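# Hook the loose cabinet's door open with the post hook

## Task

Swing the cabinet door open and hang the hook on the post so that its tip points down and passes through the eye on the door. The cabinet is loose and has to finish standing flat on its base, or the task counts as failed.

## Robot and tools

ROBOT. Two Doosan M1013 arms, left_arm and right_arm, each with a Robotiq 2F-140 gripper whose fingers can fold. Scene frame: origin at table-top height, midway between the nominal bases; +x points out over the table, +z up, and left_arm sits on the +y side (this says nothing about image sides). Calibrated bases: left_arm at (-0.090, +0.604, 0) m, right_arm at (+0.090, -0.583, 0) m, both nearly unrotated. In each gripper's own frame the fingers point along +z and close along y. end_effector_position is the spot between the pads when closed; fingertips stick out about 33 mm past it (about 9 mm when wide open). Cameras: cam_head_left, cam_head_right, cam_left_wrist, cam_right_wrist, each 672x504.

ROW FORMAT. One row holds 18 numbers, each in [-1, 1], with both arms always present: left dx, dy, dz, rx, ry, rz, left gripper position, force_limit, speed, and then those nine again for the right arm. The six pose numbers are an offset, not a pose: they count from that arm's Hand target at the start of the action (or move), along the Hand target's own axes. 1.0 equals 0.6 m or 180 degrees; rx, ry, rz form a single rotation vector. Six zeros re-request the current Hand target, which also stops a push. The three gripper numbers are absolute settings: position +1 is fully open (140 mm), about -0.8 brings the pads together, -1 closes until blocked; force_limit runs from about 14 N of pad force at -1 to 58 N at +1; speed runs from about 30 mm/s at -1 to 250 mm/s at +1. To leave a gripper unchanged, repeat its last three numbers, because 0 is itself a command. Per control step the commanded pose is clipped to 70 mm and 16 degrees from the measured pose.

TOOLS.
- execute_actions(actions, cameras): actions is a list of actions; one action is a list of up to 15 rows, one per 1/30 s step, and a short action keeps its last row for the remaining steps. Every row in an action counts from the same start pose, while each new action counts from the new Hand target, so repeated offsets add up. An empty list returns state plus all camera images.
- move(target, speed, blend, stop_force, zero, blocking, cameras): straight-line path toward one row, or a list of up to 15 rows, every row an offset from the same starting Hand targets. speed in m/s, 0.002 to 2, default 0.25 (turning up to twice that in rad/s); one value or one per target. blend in metres rounds corners in a list; 0 stops at each. stop_force in N, 10 to 80, shared by both arms, ends an arm's path when resistance along its travel reaches it; use it only with slow moves, not while the gripper rotates, and omit it when backing off a contact. zero (default true) re-zeros the force reading first. blocking=false returns after about 0.5 s while the move continues (not with stop_force). Paths ignore obstacles and last at most 10 s.
- wait(seconds): 0 to 10 s, arms hold their commands.
- stop(): brakes a running move; fingers keep moving.
- zoom_image(camera, region): region [x0, y0, x1, y1] in pixels of that camera's newest image, at most 504 by 504.
- clear_fault(arm): arm is left_arm or right_arm; clears a reported torque or force fault.
- read_manual(section): licence texts only.
- finished_scene(scene): ends the scene; scene is its integer number. Call nothing after it in that reply.

RESULTS. Each gives per arm end_effector_position (m), end_effector_quat_wxyz and velocities in the scene frame, plus Hand target (the clipped last command that the next offset counts from). The gripper can settle short of its Hand target; a fresh action, even all zeros, asks again, and a persistent gap can be sent as an extra offset. object_status: 0 moving, 1 blocked while opening, 2 blocked while closing (a grip), 3 reached the requested position or pads met. position_measured is in counts: 3 fully open, about 75 at 100 mm, 139 at 60 mm, 200 at 20 mm, 230 pads touching. Also shown: Tool commands, joint torques, external joint torques (with lines for earlier actions), Flange force along the gripper axes (noisy, includes held weight), step positions for action calls, and for move a 'move:' line such as done, off_target, moving, held or fault, with limits=paced or limits=held. 'within noise' means the arm is still.

GRIPPING. Close with -1 and confirm status 2. Grip with the outer quarter of the pads; deeper in, the fingers fold and may squeeze loosely or too hard. Fingertips pushed onto a surface fold easily and hide contact. To squeeze harder, raise force_limit and nudge position (-1 to -0.98); to soften, open and reclose slowly.

AVOID. Net outside force of 144 N on an arm, or contact torque over the joint limits (waist and shoulder 309, elbow 145, wrist joints 40.9 N m), triggers a fault that needs clear_fault. Arms are stiff: aiming even a little beyond a firm contact can fault. Keep the arms apart; a clearance check may hold commands, and pressing the arms together can end the task. Do not sweep a gripper near its own arm base, nor put the wrist over the first joint's axis. Push the loose cabinet gently so it neither tips nor slides off the table; never drop or slam anything, and release only still parts. Long stretched holds or pushing toward unreachable poses heat motors and can lock an arm for 30 to 60 s.

Each tool is called after "Emit:" by a JSON object that holds its "fn" and its "kwargs".

## Session

Emit:
{"fn": "execute_actions", "kwargs": {"actions": []}}

Scene clock: 0.00 s.
left_arm: end_effector_position=(+0.4086, +0.4234, +0.2940) position_measured=3 object_status=3 end_effector_quat_wxyz=(-0.075, +0.776, -0.626, +0.008) | right_arm: end_effector_position=(+0.3317, -0.1234, +0.3232) position_measured=3 object_status=3 end_effector_quat_wxyz=(-0.521, +0.675, +0.522, -0.013)
Joint positions: left_arm=[-0.519 -0.046 1.887 0.152 1.262 2.381] | right_arm=[0.417 0.02 2.111 1.036 1.523 0.328]
Joint velocities: within noise
Joint torques (N m): no reading
External joint torques (N m): no reading
Flange force (N): no reading
Hand target: left_arm +0.4086, +0.4234, +0.2940; -0.075, +0.776, -0.626, +0.008 | right_arm +0.3317, -0.1234, +0.3232; -0.521, +0.675, +0.522, -0.013
Tool commands: left_gripper/position=+1.0 left_gripper/force_limit=+1.0 left_gripper/speed=+1.0 right_gripper/position=+1.0 right_gripper/force_limit=+1.0 right_gripper/speed=+1.0

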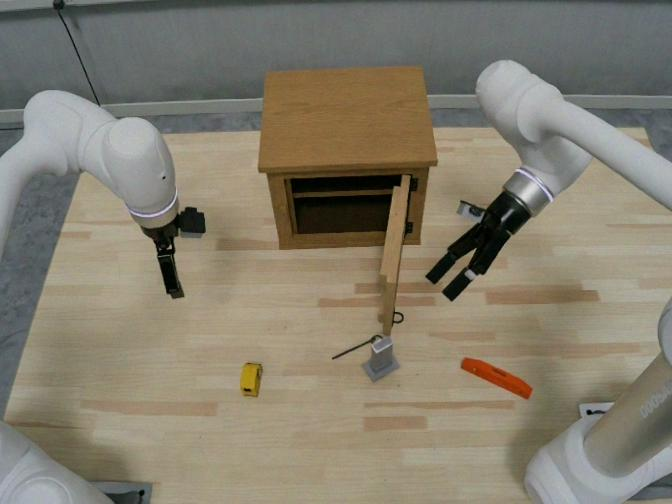

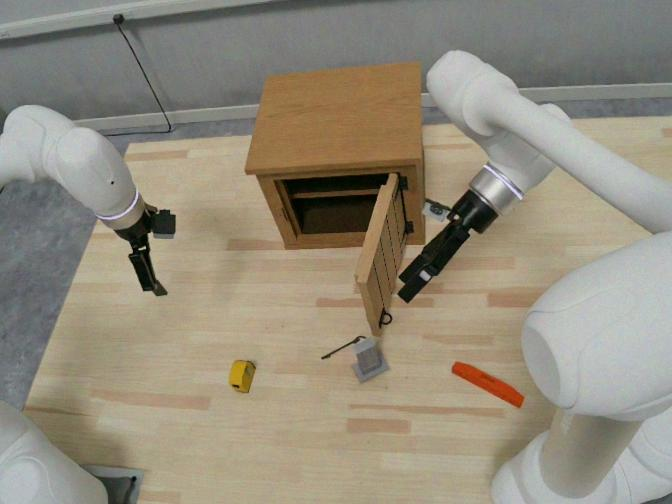

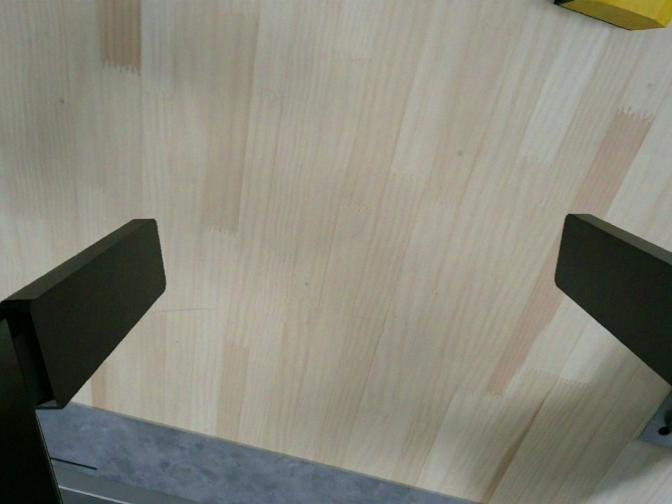

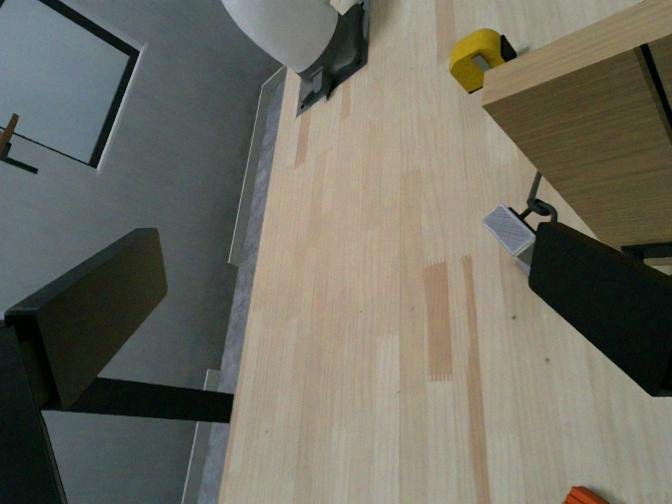

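Emit:
{"fn": "zoom_image", "kwargs": {"camera": "cam_head_left", "region": [310, 290, 430, 390]}}

Emit:
{"fn": "zoom_image", "kwargs": {"camera": "cam_head_right", "region": [300, 290, 420, 390]}}

Emit:
{"fn": "zoom_image", "kwargs": {"camera": "cam_right_wrist", "region": [430, 120, 672, 300]}}

Scaled by 4.200 from the camera's 672x504 image, which has a finer 960x720 frame.

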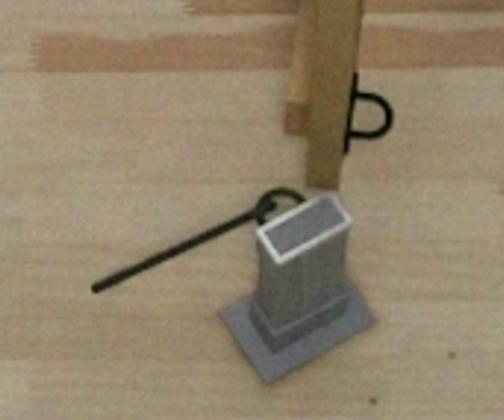

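Scaled by 4.200 from the camera's 672x504 image, which has a finer 960x720 frame.

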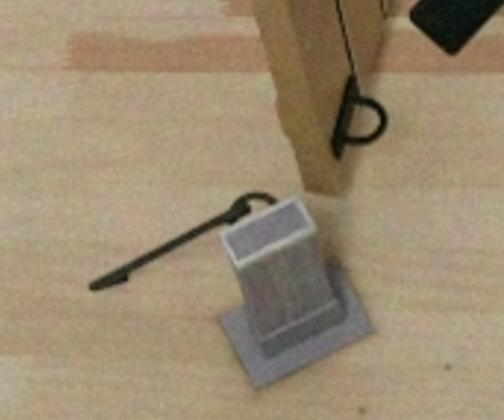

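Scaled by 2.083 from the camera's 672x504 image, which has a finer 960x720 frame.

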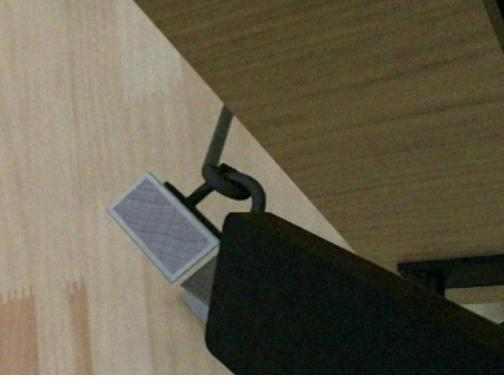

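Emit:
{"fn": "move", "kwargs": {"target": [0.415,0.188,-0.227,0,0,0,1,1,1,0,0,0,0,0,0,1,1,1], "speed": 0.35, "cameras": ["all"]}}

Emit:
{"fn": "zoom_image", "kwargs": {"camera": "cam_left_wrist", "region": [130, 0, 540, 300]}}

Scene clock: 74.27 s.
left_arm: end_effector_position=(+0.3383, +0.1436, +0.3940) position_measured=3 object_status=3 end_effector_quat_wxyz=(-0.075, +0.776, -0.626, +0.008) | right_arm: end_effector_position=(+0.3317, -0.1234, +0.3232) position_measured=3 object_status=3 end_effector_quat_wxyz=(-0.521, +0.675, +0.522, -0.013)
Joint positions: left_arm=[-0.97 0.121 1.53 0.149 1.517 1.964] | right_arm=[0.417 0.02 2.111 1.036 1.523 0.328]
Joint torques (N m): left_arm=[-0.84 -50.7 -41.59 4.64 0 -1.03] | right_arm=[-2.04 -41.86 -35.84 3.83 0.96 0.55]
External joint torques (N m): left_arm=[1.08 -4.84 -1.04 0.09 0.02 1.02] | right_arm=[2.09 2.41 -1.63 0.07 0.44 -0.59]
Flange force (N): left_arm=[-6.7 -0.7 -2.0] | right_arm=[5.7 4.5 2.2]
Hand target: left_arm +0.3383, +0.1435, +0.3940; -0.075, +0.776, -0.626, +0.008 | right_arm +0.3317, -0.1234, +0.3232; -0.521, +0.675, +0.522, -0.013
Off the commanded pose: left_arm 0.000 m, 0 deg | right_arm 0.000 m, 0 deg.
move: done

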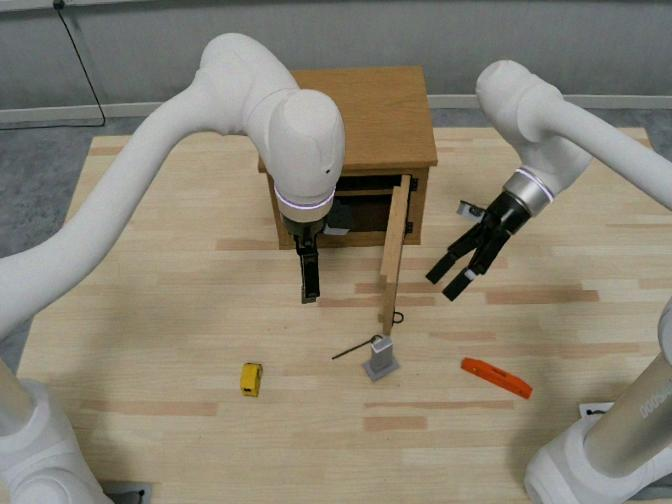

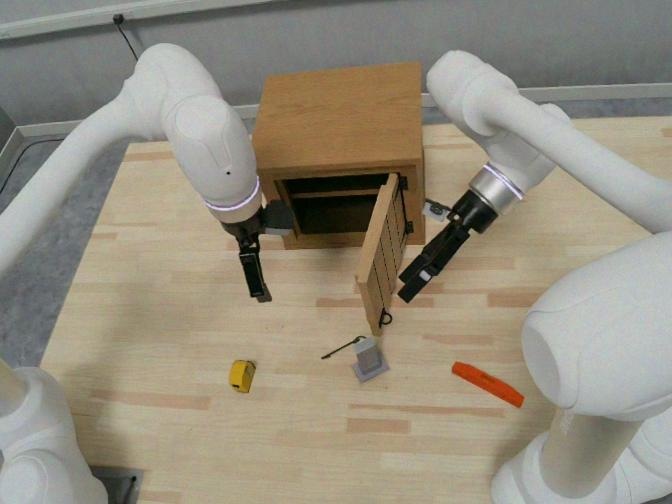

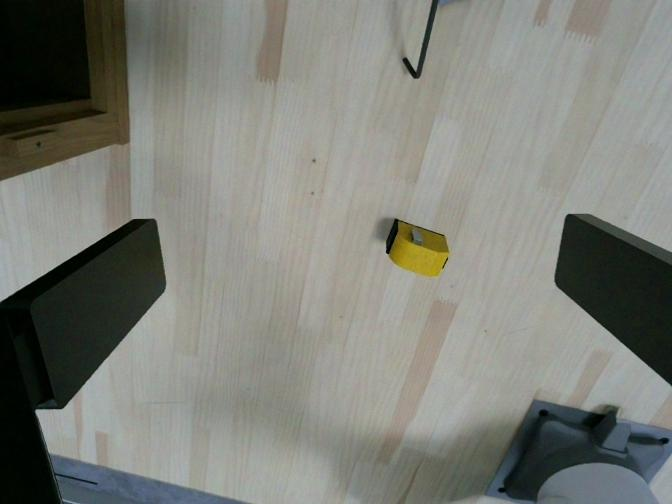

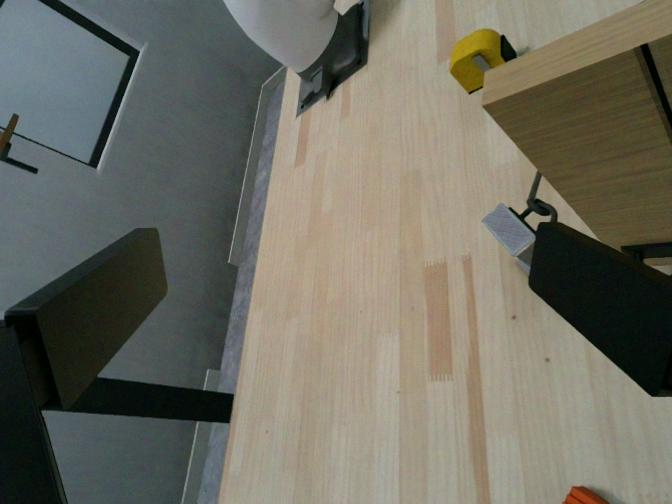

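Scaled by 1.229 from the camera's 672x504 image, which has a finer 960x720 frame.

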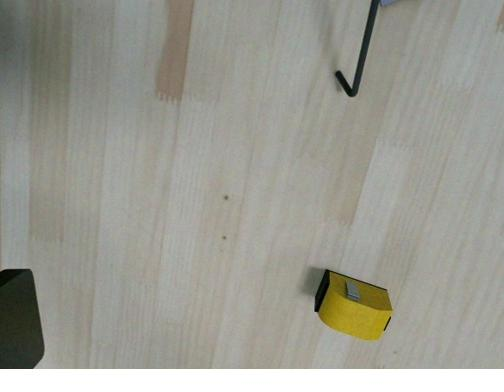

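Emit:
{"fn": "move", "kwargs": {"target": [0,0,0,0,0,0,1,1,1,-0.152,-0.149,-0.306,0,0,0,1,1,1], "speed": 0.4}}

Emit:
{"fn": "move", "kwargs": {"target": [0.32,0.062,-0.085,0,0,0,1,1,1,0,0,0,0,0,0,1,1,1], "speed": 0.35, "cameras": ["all"]}}

Emit:
{"fn": "zoom_image", "kwargs": {"camera": "cam_left_wrist", "region": [230, 0, 480, 190]}}

Scene clock: 89.93 s.
left_arm: end_effector_position=(+0.3383, +0.1435, +0.3940) position_measured=3 object_status=3 end_effector_quat_wxyz=(-0.075, +0.776, -0.626, +0.008) | right_arm: end_effector_position=(+0.3316, -0.3234, +0.4234) position_measured=3 object_status=3 end_effector_quat_wxyz=(-0.521, +0.675, +0.522, -0.013)
Joint positions: left_arm=[-0.97 0.121 1.53 0.149 1.517 1.964] | right_arm=[-0.015 -0.158 2.074 0.833 1.96 0.266]
Joint torques (N m): left_arm=[-1.39 -52.72 -42.25 4.68 -0.16 -0.87] | right_arm=[-2.47 -25.35 -37.92 4.6 1.03 0.34]
External joint torques (N m): left_arm=[1.48 -2.81 -0.26 0.02 0.19 0.87] | right_arm=[2.52 2.19 -1.88 -0.01 0.48 -0.37]
Flange force (N): left_arm=[-5.1 -1.7 -0.7] | right_arm=[7.2 4.0 -0.8]
Hand target: left_arm +0.3383, +0.1435, +0.3940; -0.075, +0.776, -0.626, +0.008 | right_arm +0.3316, -0.3234, +0.4234; -0.521, +0.675, +0.522, -0.013
Off the commanded pose: left_arm 0.000 m, 0 deg | right_arm 0.000 m, 0 deg.
move: done; limits=paced

Scene clock: 91.13 s.
left_arm: end_effector_position=(+0.3381, -0.0563, +0.4241) position_measured=3 object_status=3 end_effector_quat_wxyz=(-0.075, +0.776, -0.626, +0.008) | right_arm: end_effector_position=(+0.3316, -0.3234, +0.4234) position_measured=3 object_status=3 end_effector_quat_wxyz=(-0.521, +0.675, +0.522, -0.013)
Joint positions: left_arm=[-1.115 0.398 1.121 0.144 1.669 1.84] | right_arm=[-0.015 -0.158 2.074 0.833 1.96 0.266]
Joint torques (N m): left_arm=[-1.19 -81.41 -42.44 4.68 -0.21 -0.92] | right_arm=[-2.06 -25.26 -37.94 4.49 1.09 0.54]
External joint torques (N m): left_arm=[1.18 -1.7 0.08 0.01 0.28 0.91] | right_arm=[1.96 2.2 -1.81 0.1 0.42 -0.58]
Flange force (N): left_arm=[-3.5 -1.6 0.1] | right_arm=[5.9 4.2 -1.6]
Hand target: left_arm +0.3381, -0.0563, +0.4241; -0.075, +0.776, -0.626, +0.008 | right_arm +0.3316, -0.3234, +0.4234; -0.521, +0.675, +0.522, -0.013
Off the commanded pose: left_arm 0.000 m, 0 deg | right_arm 0.000 m, 0 deg.
move: done

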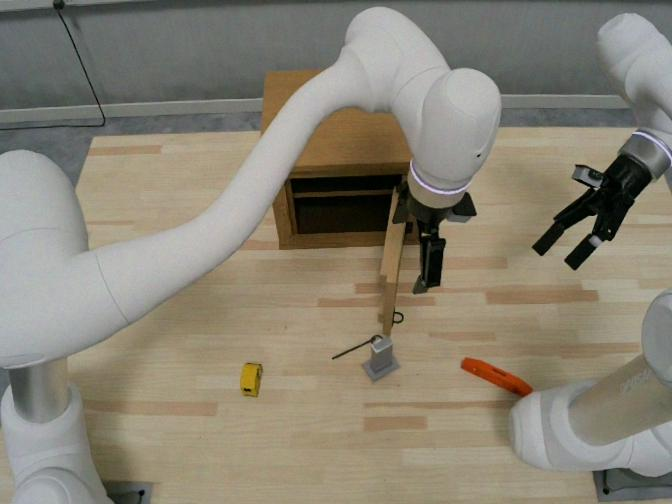

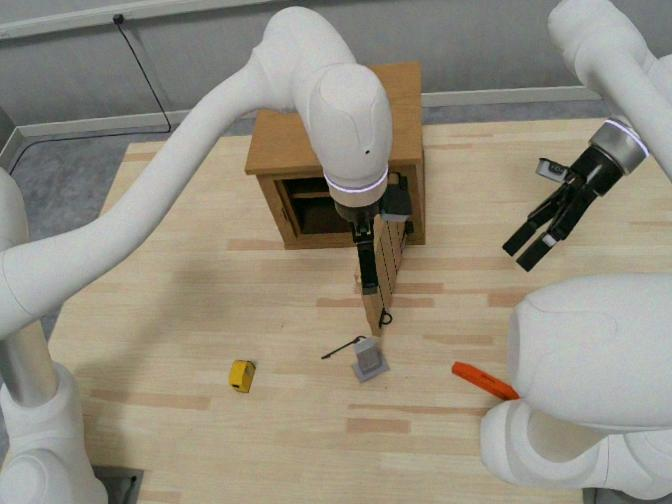

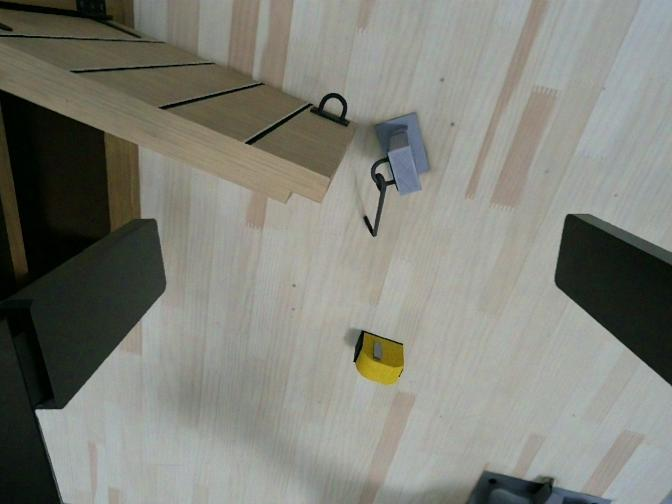

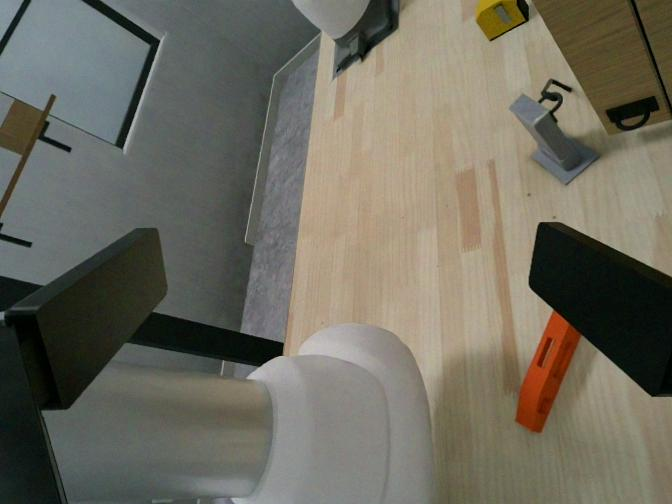

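Scaled by 2.016 from the camera's 672x504 image, which has a finer 960x720 frame.

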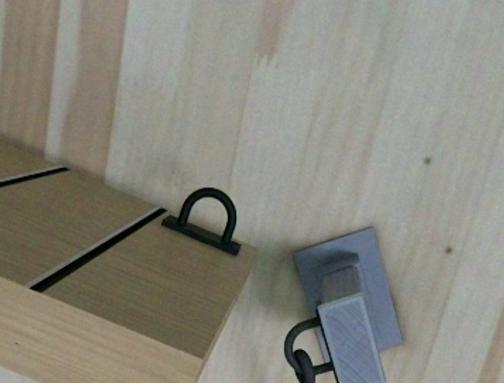

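Emit:
{"fn": "move", "kwargs": {"target": [-0.5675,-0.12,0.062,0,0,0,1,1,1,0.265,0.187,0.095,-0.253,-0.241,-0.0725,-1,-1,0], "speed": 0.4, "cameras": ["cam_right_wrist"]}}

Scene clock: 193.53 s.
left_arm: end_effector_position=(+0.3386, +0.2937, +0.4242) position_measured=3 object_status=3 end_effector_quat_wxyz=(-0.075, +0.776, -0.626, +0.008) | right_arm: end_effector_position=(+0.4494, -0.1600, +0.4004) position_measured=233 object_status=3 end_effector_quat_wxyz=(-0.001, +0.707, +0.707, -0.001)
Joint positions: left_arm=[-0.802 -0.058 1.662 0.151 1.539 2.137] | right_arm=[0.798 -0.004 1.646 0.001 1.501 0.803]
Joint torques (N m): left_arm=[-1.51 -34.06 -42.43 4.67 -0.2 -0.89] | right_arm=[-1.18 -45.54 -40.8 4.21 -0.48 0.47]
External joint torques (N m): left_arm=[1.46 -2.41 -0.29 0.04 0.15 0.88] | right_arm=[1.03 3.4 -1.95 0.22 0.43 -0.47]
Flange force (N): left_arm=[-5.3 -1.7 -0.5] | right_arm=[7.3 4.9 -3.7]
Hand target: left_arm +0.3386, +0.2937, +0.4242; -0.075, +0.776, -0.626, +0.008 | right_arm +0.4494, -0.1600, +0.4004; -0.001, +0.707, +0.707, -0.001
Off the commanded pose: left_arm 0.000 m, 0 deg | right_arm 0.000 m, 0 deg.
move: done
Images, in order (width x height): cam_right_wrist 672x504.

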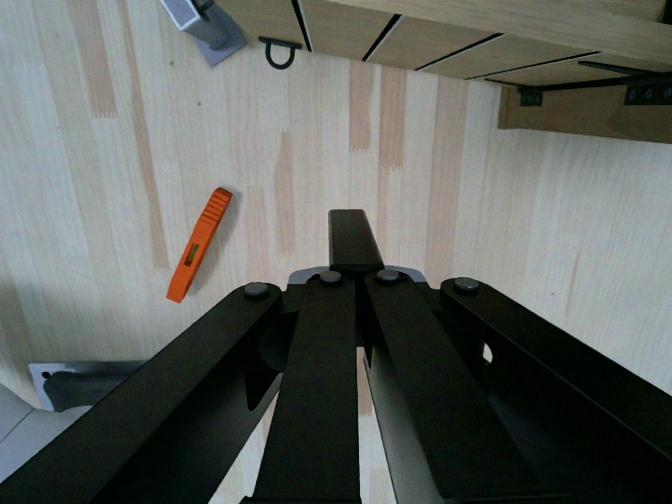

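Emit:
{"fn": "move", "kwargs": {"target": [[0,0,0,0,0,0,1,1,1,0,0,0.317,0,0,0,-1,-1,0],[0,0,0,0,0,0,1,1,1,0.13,0.01,0.317,0,0,0,-1,-1,0],[0,0,0,0,0,0,1,1,1,0.267,0.043,0.317,0,0,0,-1,-1,0]], "speed": [0.3,0.12,0.1], "blend": [0.02,0.01,0], "cameras": ["all"]}}

Scene clock: 205.53 s.
left_arm: end_effector_position=(+0.3386, +0.2937, +0.4242) position_measured=3 object_status=3 end_effector_quat_wxyz=(-0.075, +0.776, -0.626, +0.008) | right_arm: end_effector_position=(+0.4748, +0.0002, +0.2101) position_measured=233 object_status=3 end_effector_quat_wxyz=(-0.001, +0.707, +0.707, -0.001)
Joint positions: left_arm=[-0.802 -0.058 1.662 0.151 1.539 2.137] | right_arm=[0.931 0.291 1.652 0.002 1.199 0.936]
Joint torques (N m): left_arm=[-1.46 -34.37 -42.4 4.73 -0.15 -0.88] | right_arm=[-2.05 -72.31 -38.83 4.07 -0.42 0.61]
External joint torques (N m): left_arm=[1.41 -1.92 -0.23 -0.02 0.1 0.87] | right_arm=[2.19 2.22 -0.99 0.05 0.37 -0.61]
Flange force (N): left_arm=[-4.6 -2.0 -0.3] | right_arm=[6.0 1.2 -0.4]
Hand target: left_arm +0.3386, +0.2937, +0.4242; -0.075, +0.776, -0.626, +0.008 | right_arm +0.4748, +0.0002, +0.2101; -0.001, +0.707, +0.707, -0.001
Off the commanded pose: left_arm 0.000 m, 0 deg | right_arm 0.000 m, 0 deg.
move: done

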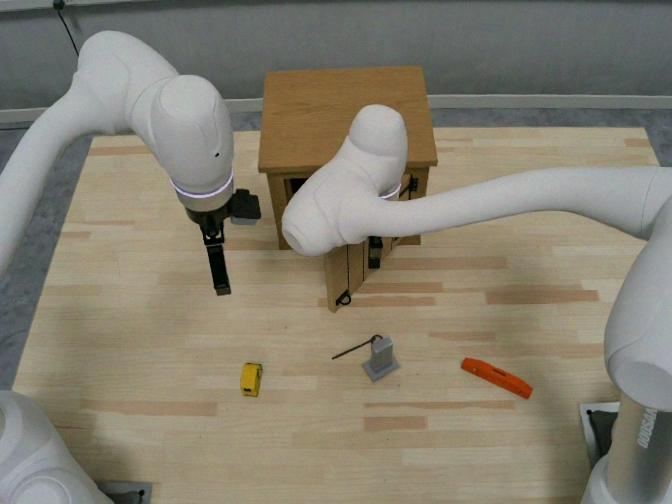

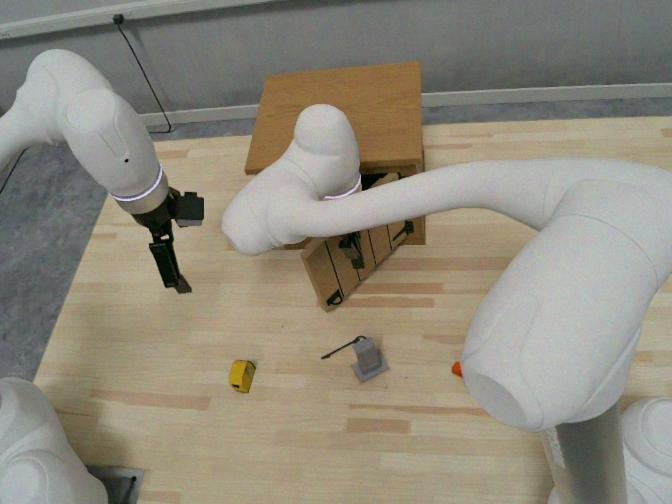

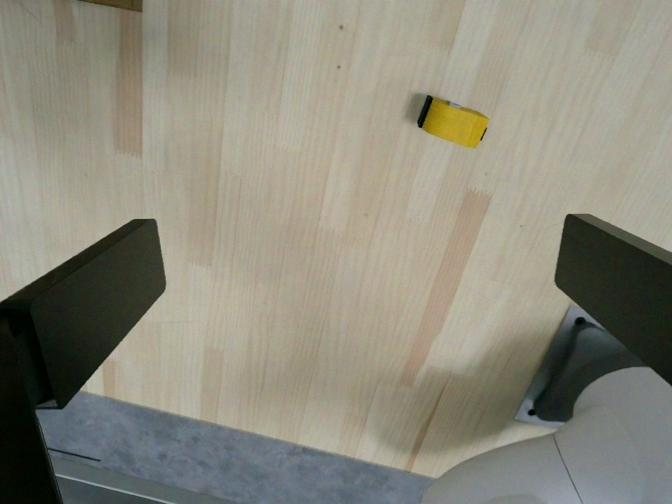

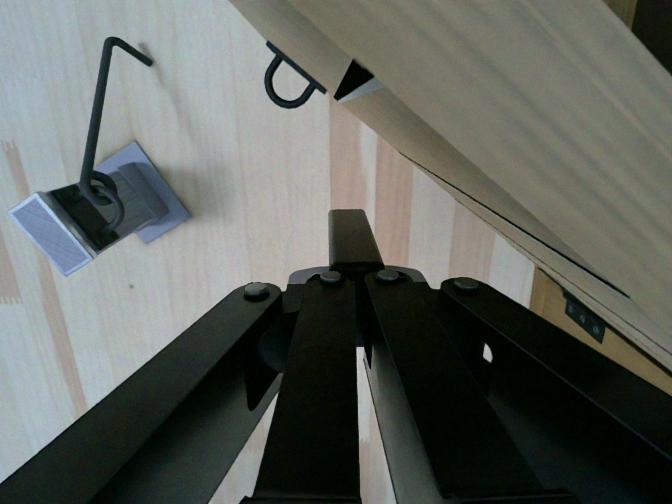

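Emit:
{"fn": "move", "kwargs": {"target": [[0,0,0,0,0,0,1,1,1,-0.15,0,-0.05,0,0,0,-1,-1,0],[-0.243,-0.051,0.0265,0,0,0,1,1,1,-0.12,-0.06,-0.317,0,0,0,-1,-1,0],[-0.243,-0.051,0.0265,0,0,0,1,1,1,0.123,-0.265,-0.2,0,0,0,-1,-1,0]], "speed": 0.35, "blend": [0.03,0.05,0]}}

Emit:
{"fn": "move", "kwargs": {"target": [0,0,0,0,0,0,1,1,1,0,0,0,0,0,0,-0.32,-1,0.5], "cameras": ["all"]}}

Scene clock: 237.13 s.
left_arm: end_effector_position=(+0.3386, +0.4435, +0.4243) position_measured=3 object_status=3 end_effector_quat_wxyz=(-0.075, +0.776, -0.626, +0.008) | right_arm: end_effector_position=(+0.3161, +0.0740, +0.3304) position_measured=233 object_status=3 end_effector_quat_wxyz=(-0.001, +0.707, +0.707, -0.001)
Joint positions: left_arm=[-0.556 -0.196 1.78 0.147 1.521 2.383] | right_arm=[1.183 0.233 1.504 0.002 1.405 1.188]
Joint torques (N m): left_arm=[-1.38 -20.9 -42.57 4.66 -0.23 -0.91] | right_arm=[-1.46 -69.61 -39.53 4.25 -0.48 0.48]
External joint torques (N m): left_arm=[1.41 -1.4 -0.15 0.04 0.09 0.91] | right_arm=[1.33 3.1 -2.64 0.09 0.43 -0.48]
Flange force (N): left_arm=[-5.2 -1.9 0.0] | right_arm=[10.3 2.3 -3.8]
Hand target: left_arm +0.3386, +0.4435, +0.4243; -0.075, +0.776, -0.626, +0.008 | right_arm +0.3161, +0.0740, +0.3304; -0.001, +0.707, +0.707, -0.001
Off the commanded pose: left_arm 0.000 m, 0 deg | right_arm 0.000 m, 0 deg.
move: done

Scene clock: 237.70 s.
left_arm: end_effector_position=(+0.3386, +0.4435, +0.4243) position_measured=3 object_status=3 end_effector_quat_wxyz=(-0.075, +0.776, -0.626, +0.008) | right_arm: end_effector_position=(+0.3161, +0.0740, +0.3304) position_measured=169 object_status=0 end_effector_quat_wxyz=(-0.001, +0.707, +0.707, -0.001)
Joint positions: left_arm=[-0.556 -0.196 1.78 0.147 1.521 2.383] | right_arm=[1.183 0.233 1.504 0.002 1.405 1.188]
Joint torques (N m): left_arm=[-1.3 -21.03 -42.58 4.7 -0.29 -0.88] | right_arm=[-2.06 -68.82 -40.24 4.27 -0.5 0.56]
External joint torques (N m): left_arm=[1.24 -1.11 -0.09 -0.01 0.16 0.88] | right_arm=[1.82 2.35 -1.98 0.07 0.44 -0.56]
Flange force (N): left_arm=[-4.6 -1.9 -0.1] | right_arm=[8.2 0.9 -3.1]
Hand target: left_arm +0.3386, +0.4435, +0.4243; -0.075, +0.776, -0.626, +0.008 | right_arm +0.3161, +0.0740, +0.3304; -0.001, +0.707, +0.707, -0.001
Off the commanded pose: left_arm 0.000 m, 0 deg | right_arm 0.000 m, 0 deg.
move: done

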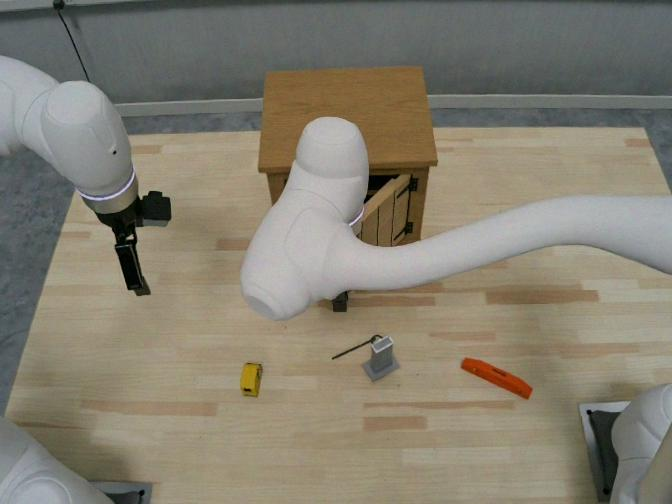

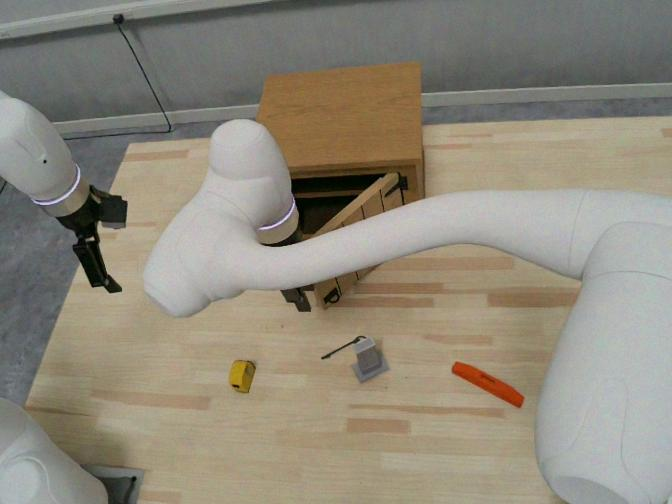

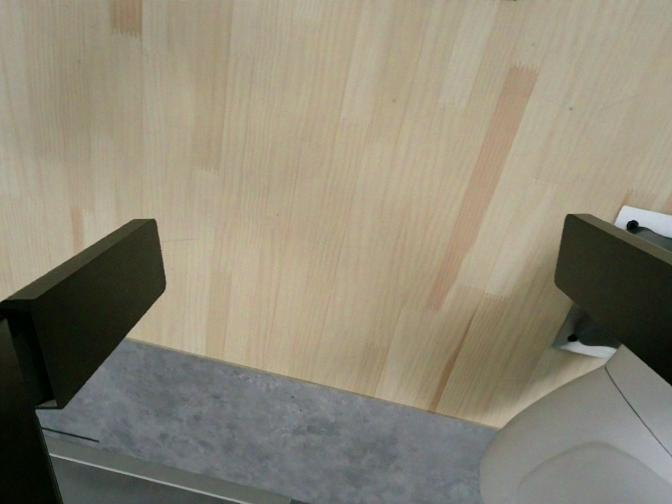

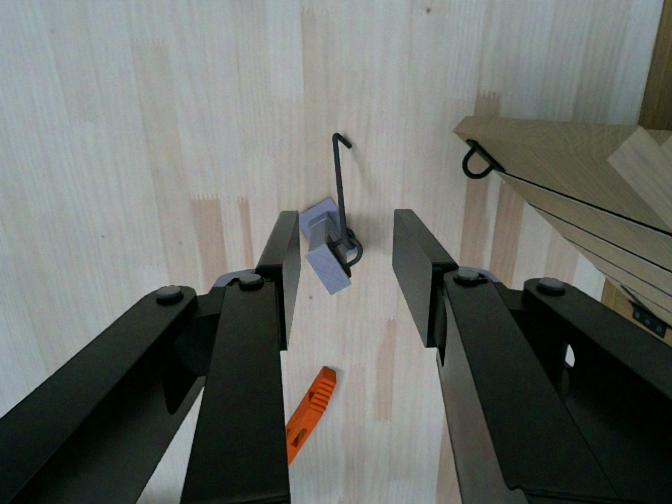

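Emit:
{"fn": "move", "kwargs": {"target": [0,0,0,0,0,0,1,1,1,0,0,0.44,0,0,0,-0.32,-1,0.5], "speed": 0.2, "cameras": ["cam_right_wrist"]}}

Scene clock: 259.97 s.
left_arm: end_effector_position=(+0.3386, +0.4435, +0.4243) position_measured=3 object_status=3 end_effector_quat_wxyz=(-0.075, +0.776, -0.626, +0.008) | right_arm: end_effector_position=(+0.3155, +0.0740, +0.0665) position_measured=169 object_status=3 end_effector_quat_wxyz=(-0.001, +0.707, +0.707, -0.001)
Joint positions: left_arm=[-0.556 -0.196 1.78 0.147 1.521 2.383] | right_arm=[1.183 0.397 1.795 0.002 0.951 1.188]
Joint torques (N m): left_arm=[-1.27 -20.72 -42.49 4.65 -0.25 -0.86] | right_arm=[-1.9 -78.86 -33.34 3.53 -0.26 0.61]
External joint torques (N m): left_arm=[1.35 -1.74 -0.4 0.06 0.11 0.85] | right_arm=[1.83 3.53 -1.48 0.06 0.2 -0.61]
Flange force (N): left_arm=[-5.2 -1.6 -0.5] | right_arm=[8.2 1.0 2.0]
Hand target: left_arm +0.3386, +0.4435, +0.4243; -0.075, +0.776, -0.626, +0.008 | right_arm +0.3155, +0.0739, +0.0664; -0.001, +0.707, +0.707, -0.001
Off the commanded pose: left_arm 0.000 m, 0 deg | right_arm 0.000 m, 0 deg.
move: done
Images, in order (width x height): cam_right_wrist 672x504.

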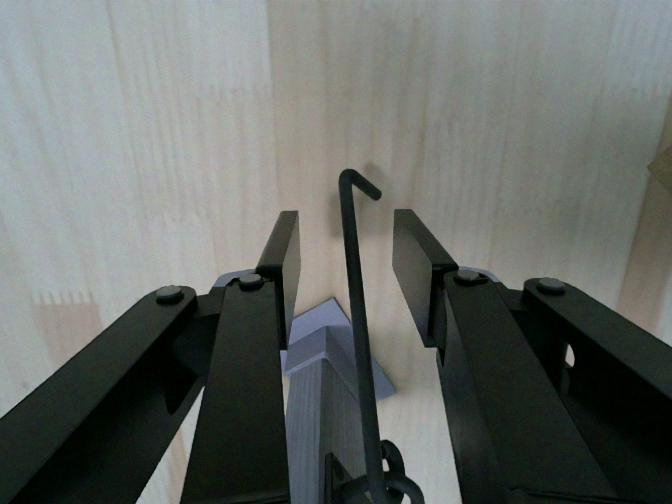

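Emit:
{"fn": "move", "kwargs": {"target": [0,0,0,0,0,0,1,1,1,0,0,0,0,0,0,-1,-1,-1], "cameras": ["cam_right_wrist"]}}

Emit:
{"fn": "zoom_image", "kwargs": {"camera": "cam_right_wrist", "region": [240, 100, 460, 300]}}

Scene clock: 267.97 s.
left_arm: end_effector_position=(+0.3386, +0.4435, +0.4243) position_measured=3 object_status=3 end_effector_quat_wxyz=(-0.075, +0.776, -0.626, +0.008) | right_arm: end_effector_position=(+0.3155, +0.0739, +0.0664) position_measured=222 object_status=0 end_effector_quat_wxyz=(-0.001, +0.707, +0.707, -0.001)
Joint positions: left_arm=[-0.556 -0.196 1.78 0.147 1.521 2.383] | right_arm=[1.183 0.397 1.795 0.002 0.951 1.188]
Joint torques (N m): left_arm=[-1.78 -20.95 -42.43 4.68 -0.29 -0.91] | right_arm=[-1.83 -78.12 -33.27 3.54 -0.54 0.6]
External joint torques (N m): left_arm=[1.8 -1.11 -0.28 0.02 0.16 0.9] | right_arm=[1.32 3.07 -1.49 0.03 0.49 -0.6]
Flange force (N): left_arm=[-5.5 -3.0 -0.2] | right_arm=[7.5 1.5 1.0]
Hand target: left_arm +0.3386, +0.4435, +0.4243; -0.075, +0.776, -0.626, +0.008 | right_arm +0.3155, +0.0739, +0.0664; -0.001, +0.707, +0.707, -0.001
Off the commanded pose: left_arm 0.000 m, 0 deg | right_arm 0.000 m, 0 deg.
move: done
Images, in order (width x height): cam_right_wrist 672x504.

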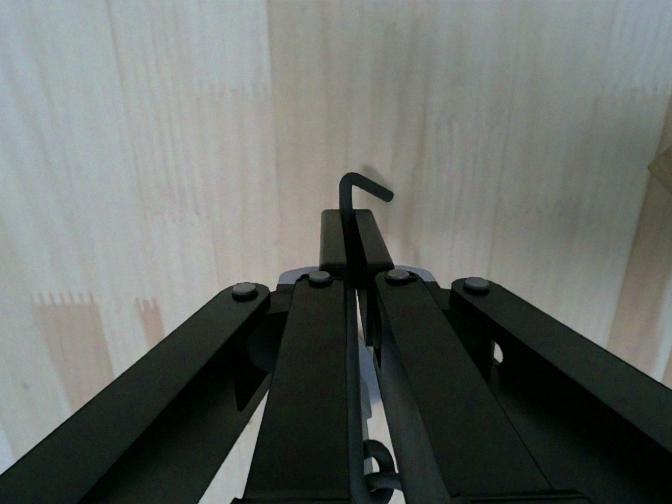

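Scaled by 2.291 from the camera's 672x504 image, which has a finer 960x720 frame.

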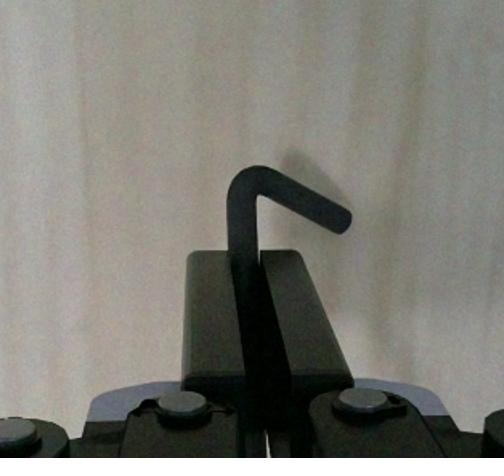

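Emit:
{"fn": "move", "kwargs": {"target": [[0,0,0,0,0,0,1,1,1,0.0185,-0.003,-0.086,0.0235,0.1915,0,-1,-1,-1],[0,0,0,0,0,0,1,1,1,-0.015,0.002,-0.168,0.047,0.383,0,-1,-1,-1],[0,0,0,0,0,0,1,1,1,-0.049,0.0655,-0.190,0.052,0.46,0.157,-1,-1,-1],[0,0,0,0,0,0,1,1,1,-0.103,0.1175,-0.182,0.057,0.536,0.314,-1,-1,-1]], "speed": 0.2, "blend": [0.008,0.008,0.008,0], "cameras": ["all"]}}

Emit:
{"fn": "zoom_image", "kwargs": {"camera": "cam_head_left", "region": [290, 270, 430, 390]}}

Emit:
{"fn": "zoom_image", "kwargs": {"camera": "cam_head_right", "region": [280, 270, 420, 390]}}

Scene clock: 361.40 s.
left_arm: end_effector_position=(+0.3386, +0.4435, +0.4243) position_measured=3 object_status=3 end_effector_quat_wxyz=(-0.075, +0.776, -0.626, +0.008) | right_arm: end_effector_position=(+0.3863, +0.0122, +0.1754) position_measured=222 object_status=2 end_effector_quat_wxyz=(-0.558, +0.690, +0.098, +0.450)
Joint positions: left_arm=[-0.556 -0.196 1.78 0.147 1.521 2.383] | right_arm=[1.074 0.418 2.578 3.189 1.454 -0.826]
Joint torques (N m): left_arm=[-1.29 -20.85 -42.54 4.68 -0.26 -0.89] | right_arm=[-6.38 -68.73 -24.96 1.55 10.05 1.19]
External joint torques (N m): left_arm=[1.33 -1.28 -0.15 0.01 0.12 0.89] | right_arm=[6.32 17.19 16.06 -2.22 -7.23 -1.23]
Flange force (N): left_arm=[-4.9 -1.9 -0.1] | right_arm=[-29.3 12.5 -12.8]
Hand target: left_arm +0.3386, +0.4435, +0.4243; -0.075, +0.776, -0.626, +0.008 | right_arm +0.3863, +0.0122, +0.1755; -0.558, +0.690, +0.098, +0.450
Off the commanded pose: left_arm 0.000 m, 0 deg | right_arm 0.000 m, 0 deg.
move: done

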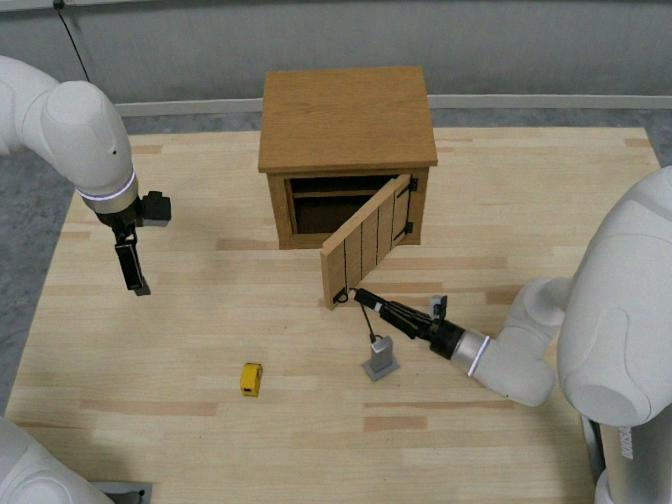

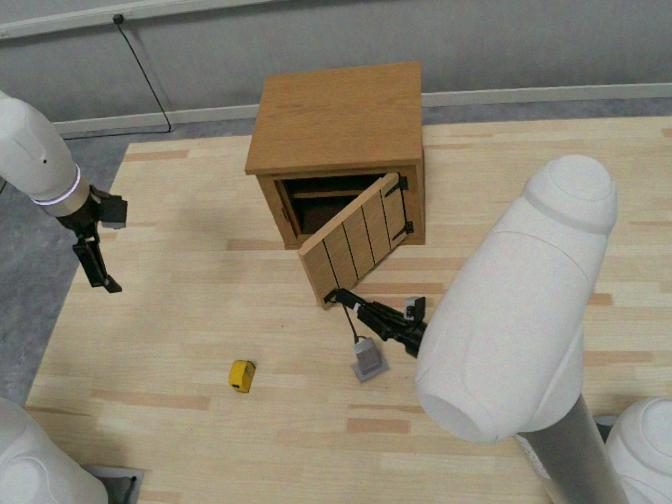

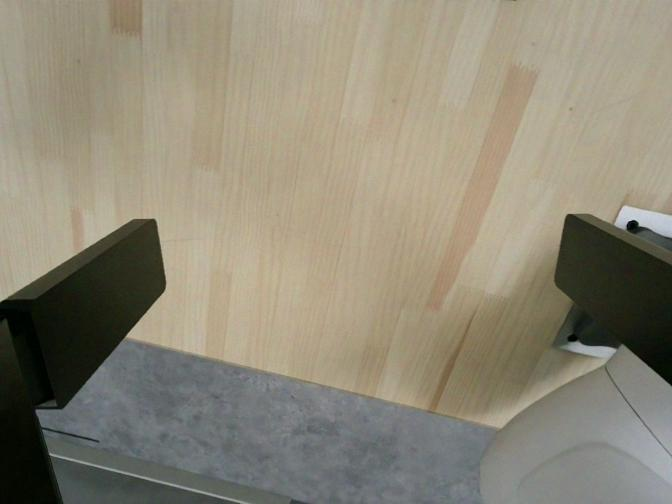

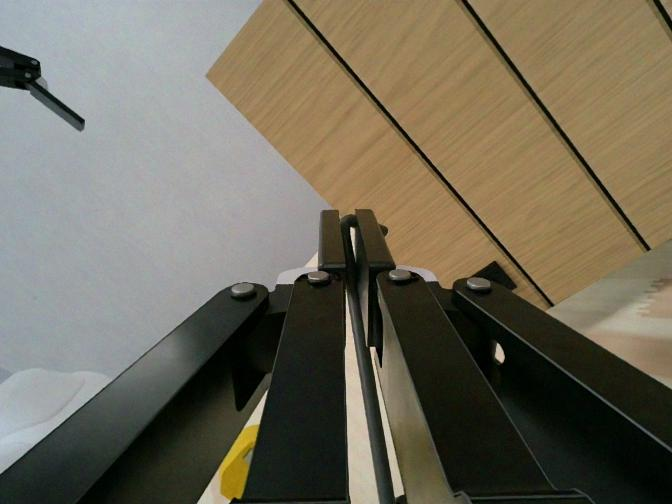

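Scaled by 3.600 from the camera's 672x504 image, which has a finer 960x720 frame.

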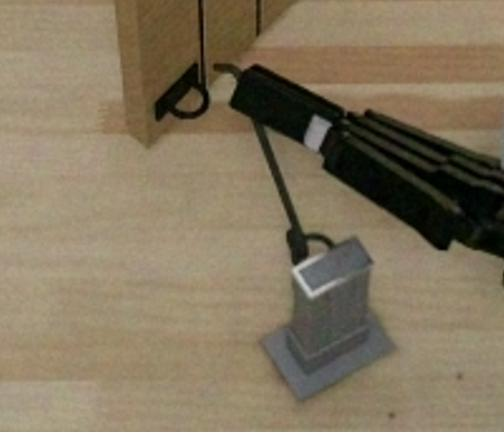

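Scaled by 3.600 from the camera's 672x504 image, which has a finer 960x720 frame.

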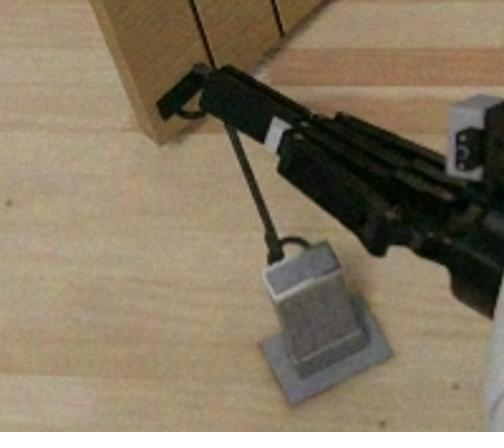

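Emit:
{"fn": "move", "kwargs": {"target": [0,0,0,0,0,0,1,1,1,-0.0277,0.0257,0.0232,-0.0204,-0.0771,0.0463,-1,-1,-1], "speed": 0.1, "cameras": ["all"]}}

Emit:
{"fn": "zoom_image", "kwargs": {"camera": "cam_head_left", "region": [310, 270, 410, 370]}}

Emit:
{"fn": "zoom_image", "kwargs": {"camera": "cam_head_right", "region": [300, 270, 400, 370]}}

Emit:
{"fn": "zoom_image", "kwargs": {"camera": "cam_right_wrist", "region": [260, 130, 500, 330]}}

Scene clock: 400.13 s.
left_arm: end_effector_position=(+0.3386, +0.4435, +0.4243) position_measured=3 object_status=3 end_effector_quat_wxyz=(-0.075, +0.776, -0.626, +0.008) | right_arm: end_effector_position=(+0.3936, +0.0247, +0.1532) position_measured=222 object_status=2 end_effector_quat_wxyz=(-0.551, +0.762, +0.100, +0.325)
Joint positions: left_arm=[-0.556 -0.196 1.78 0.147 1.521 2.383] | right_arm=[0.947 0.296 2.534 2.901 1.085 -0.589]
Joint torques (N m): left_arm=[-1.24 -20.91 -42.67 4.67 -0.24 -0.94] | right_arm=[6.08 -43.86 -2.68 -5.03 -1 1.02]
External joint torques (N m): left_arm=[1.26 -1.42 -0.07 0.02 0.11 0.93] | right_arm=[-6.06 -3.52 -14.18 3.88 3.77 -1.06]
Flange force (N): left_arm=[-5.1 -1.6 0.0] | right_arm=[7.6 1.3 16.7]
Hand target: left_arm +0.3386, +0.4435, +0.4243; -0.075, +0.776, -0.626, +0.008 | right_arm +0.3937, +0.0247, +0.1532; -0.551, +0.762, +0.100, +0.325
Off the commanded pose: left_arm 0.000 m, 0 deg | right_arm 0.000 m, 0 deg.
move: done

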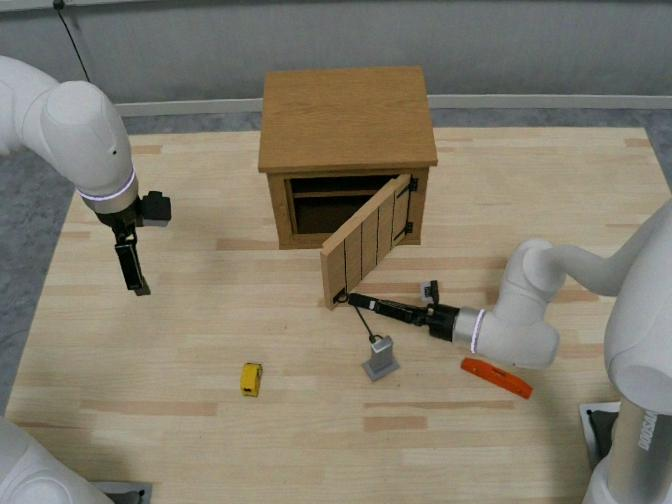

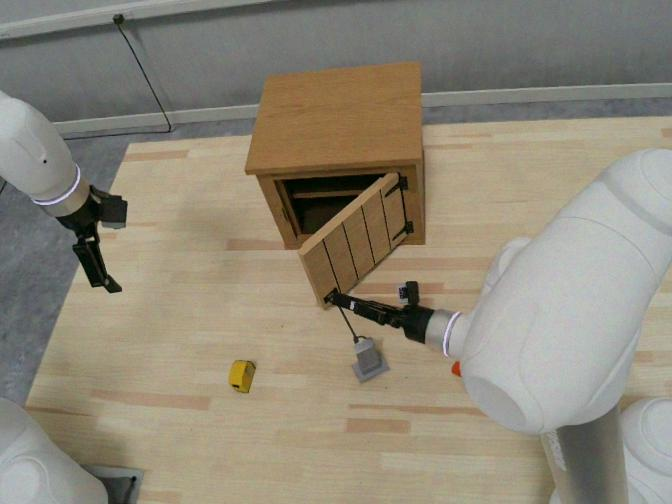

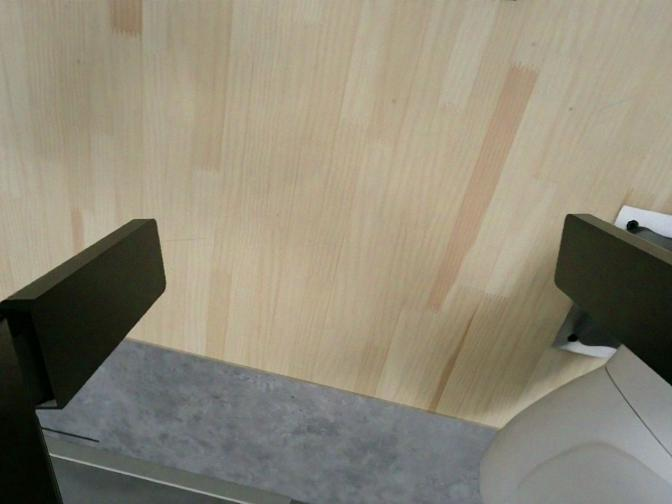

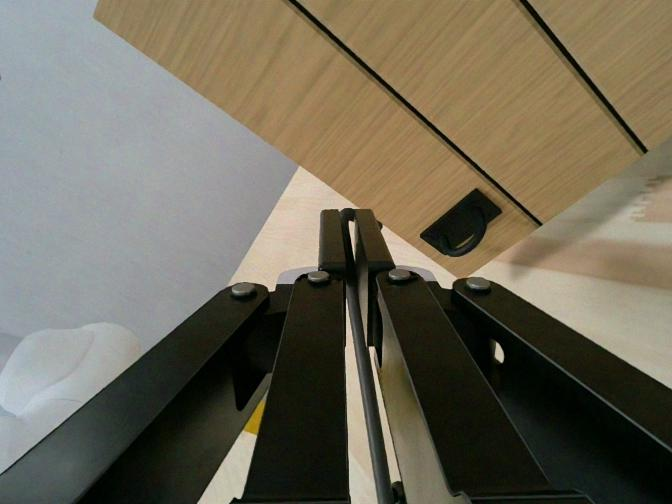

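Scaled by 5.040 from the camera's 672x504 image, which has a finer 960x720 frame.

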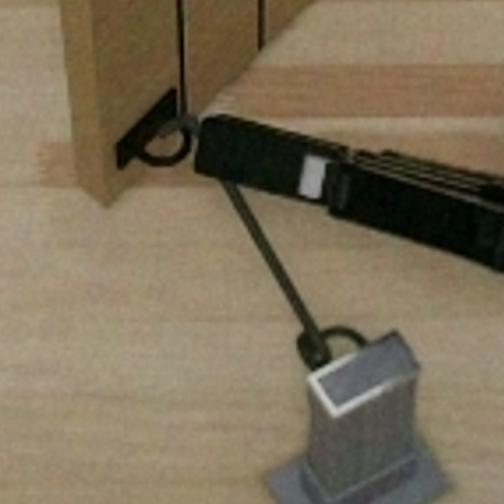

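Scaled by 5.040 from the camera's 672x504 image, which has a finer 960x720 frame.

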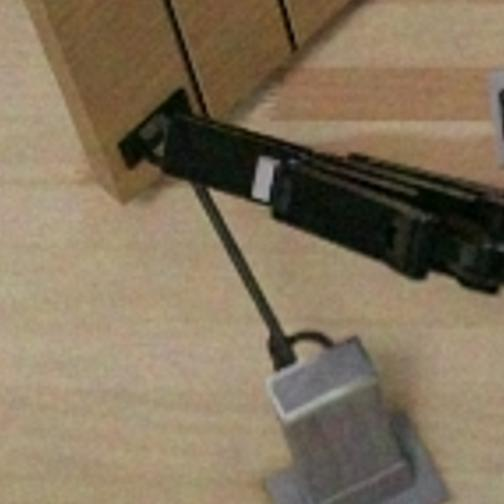

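Scaled by 2.100 from the camera's 672x504 image, which has a finer 960x720 frame.

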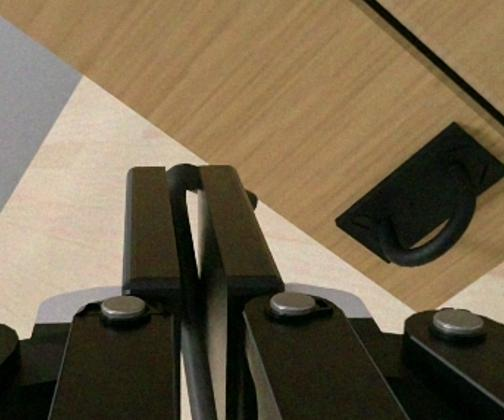

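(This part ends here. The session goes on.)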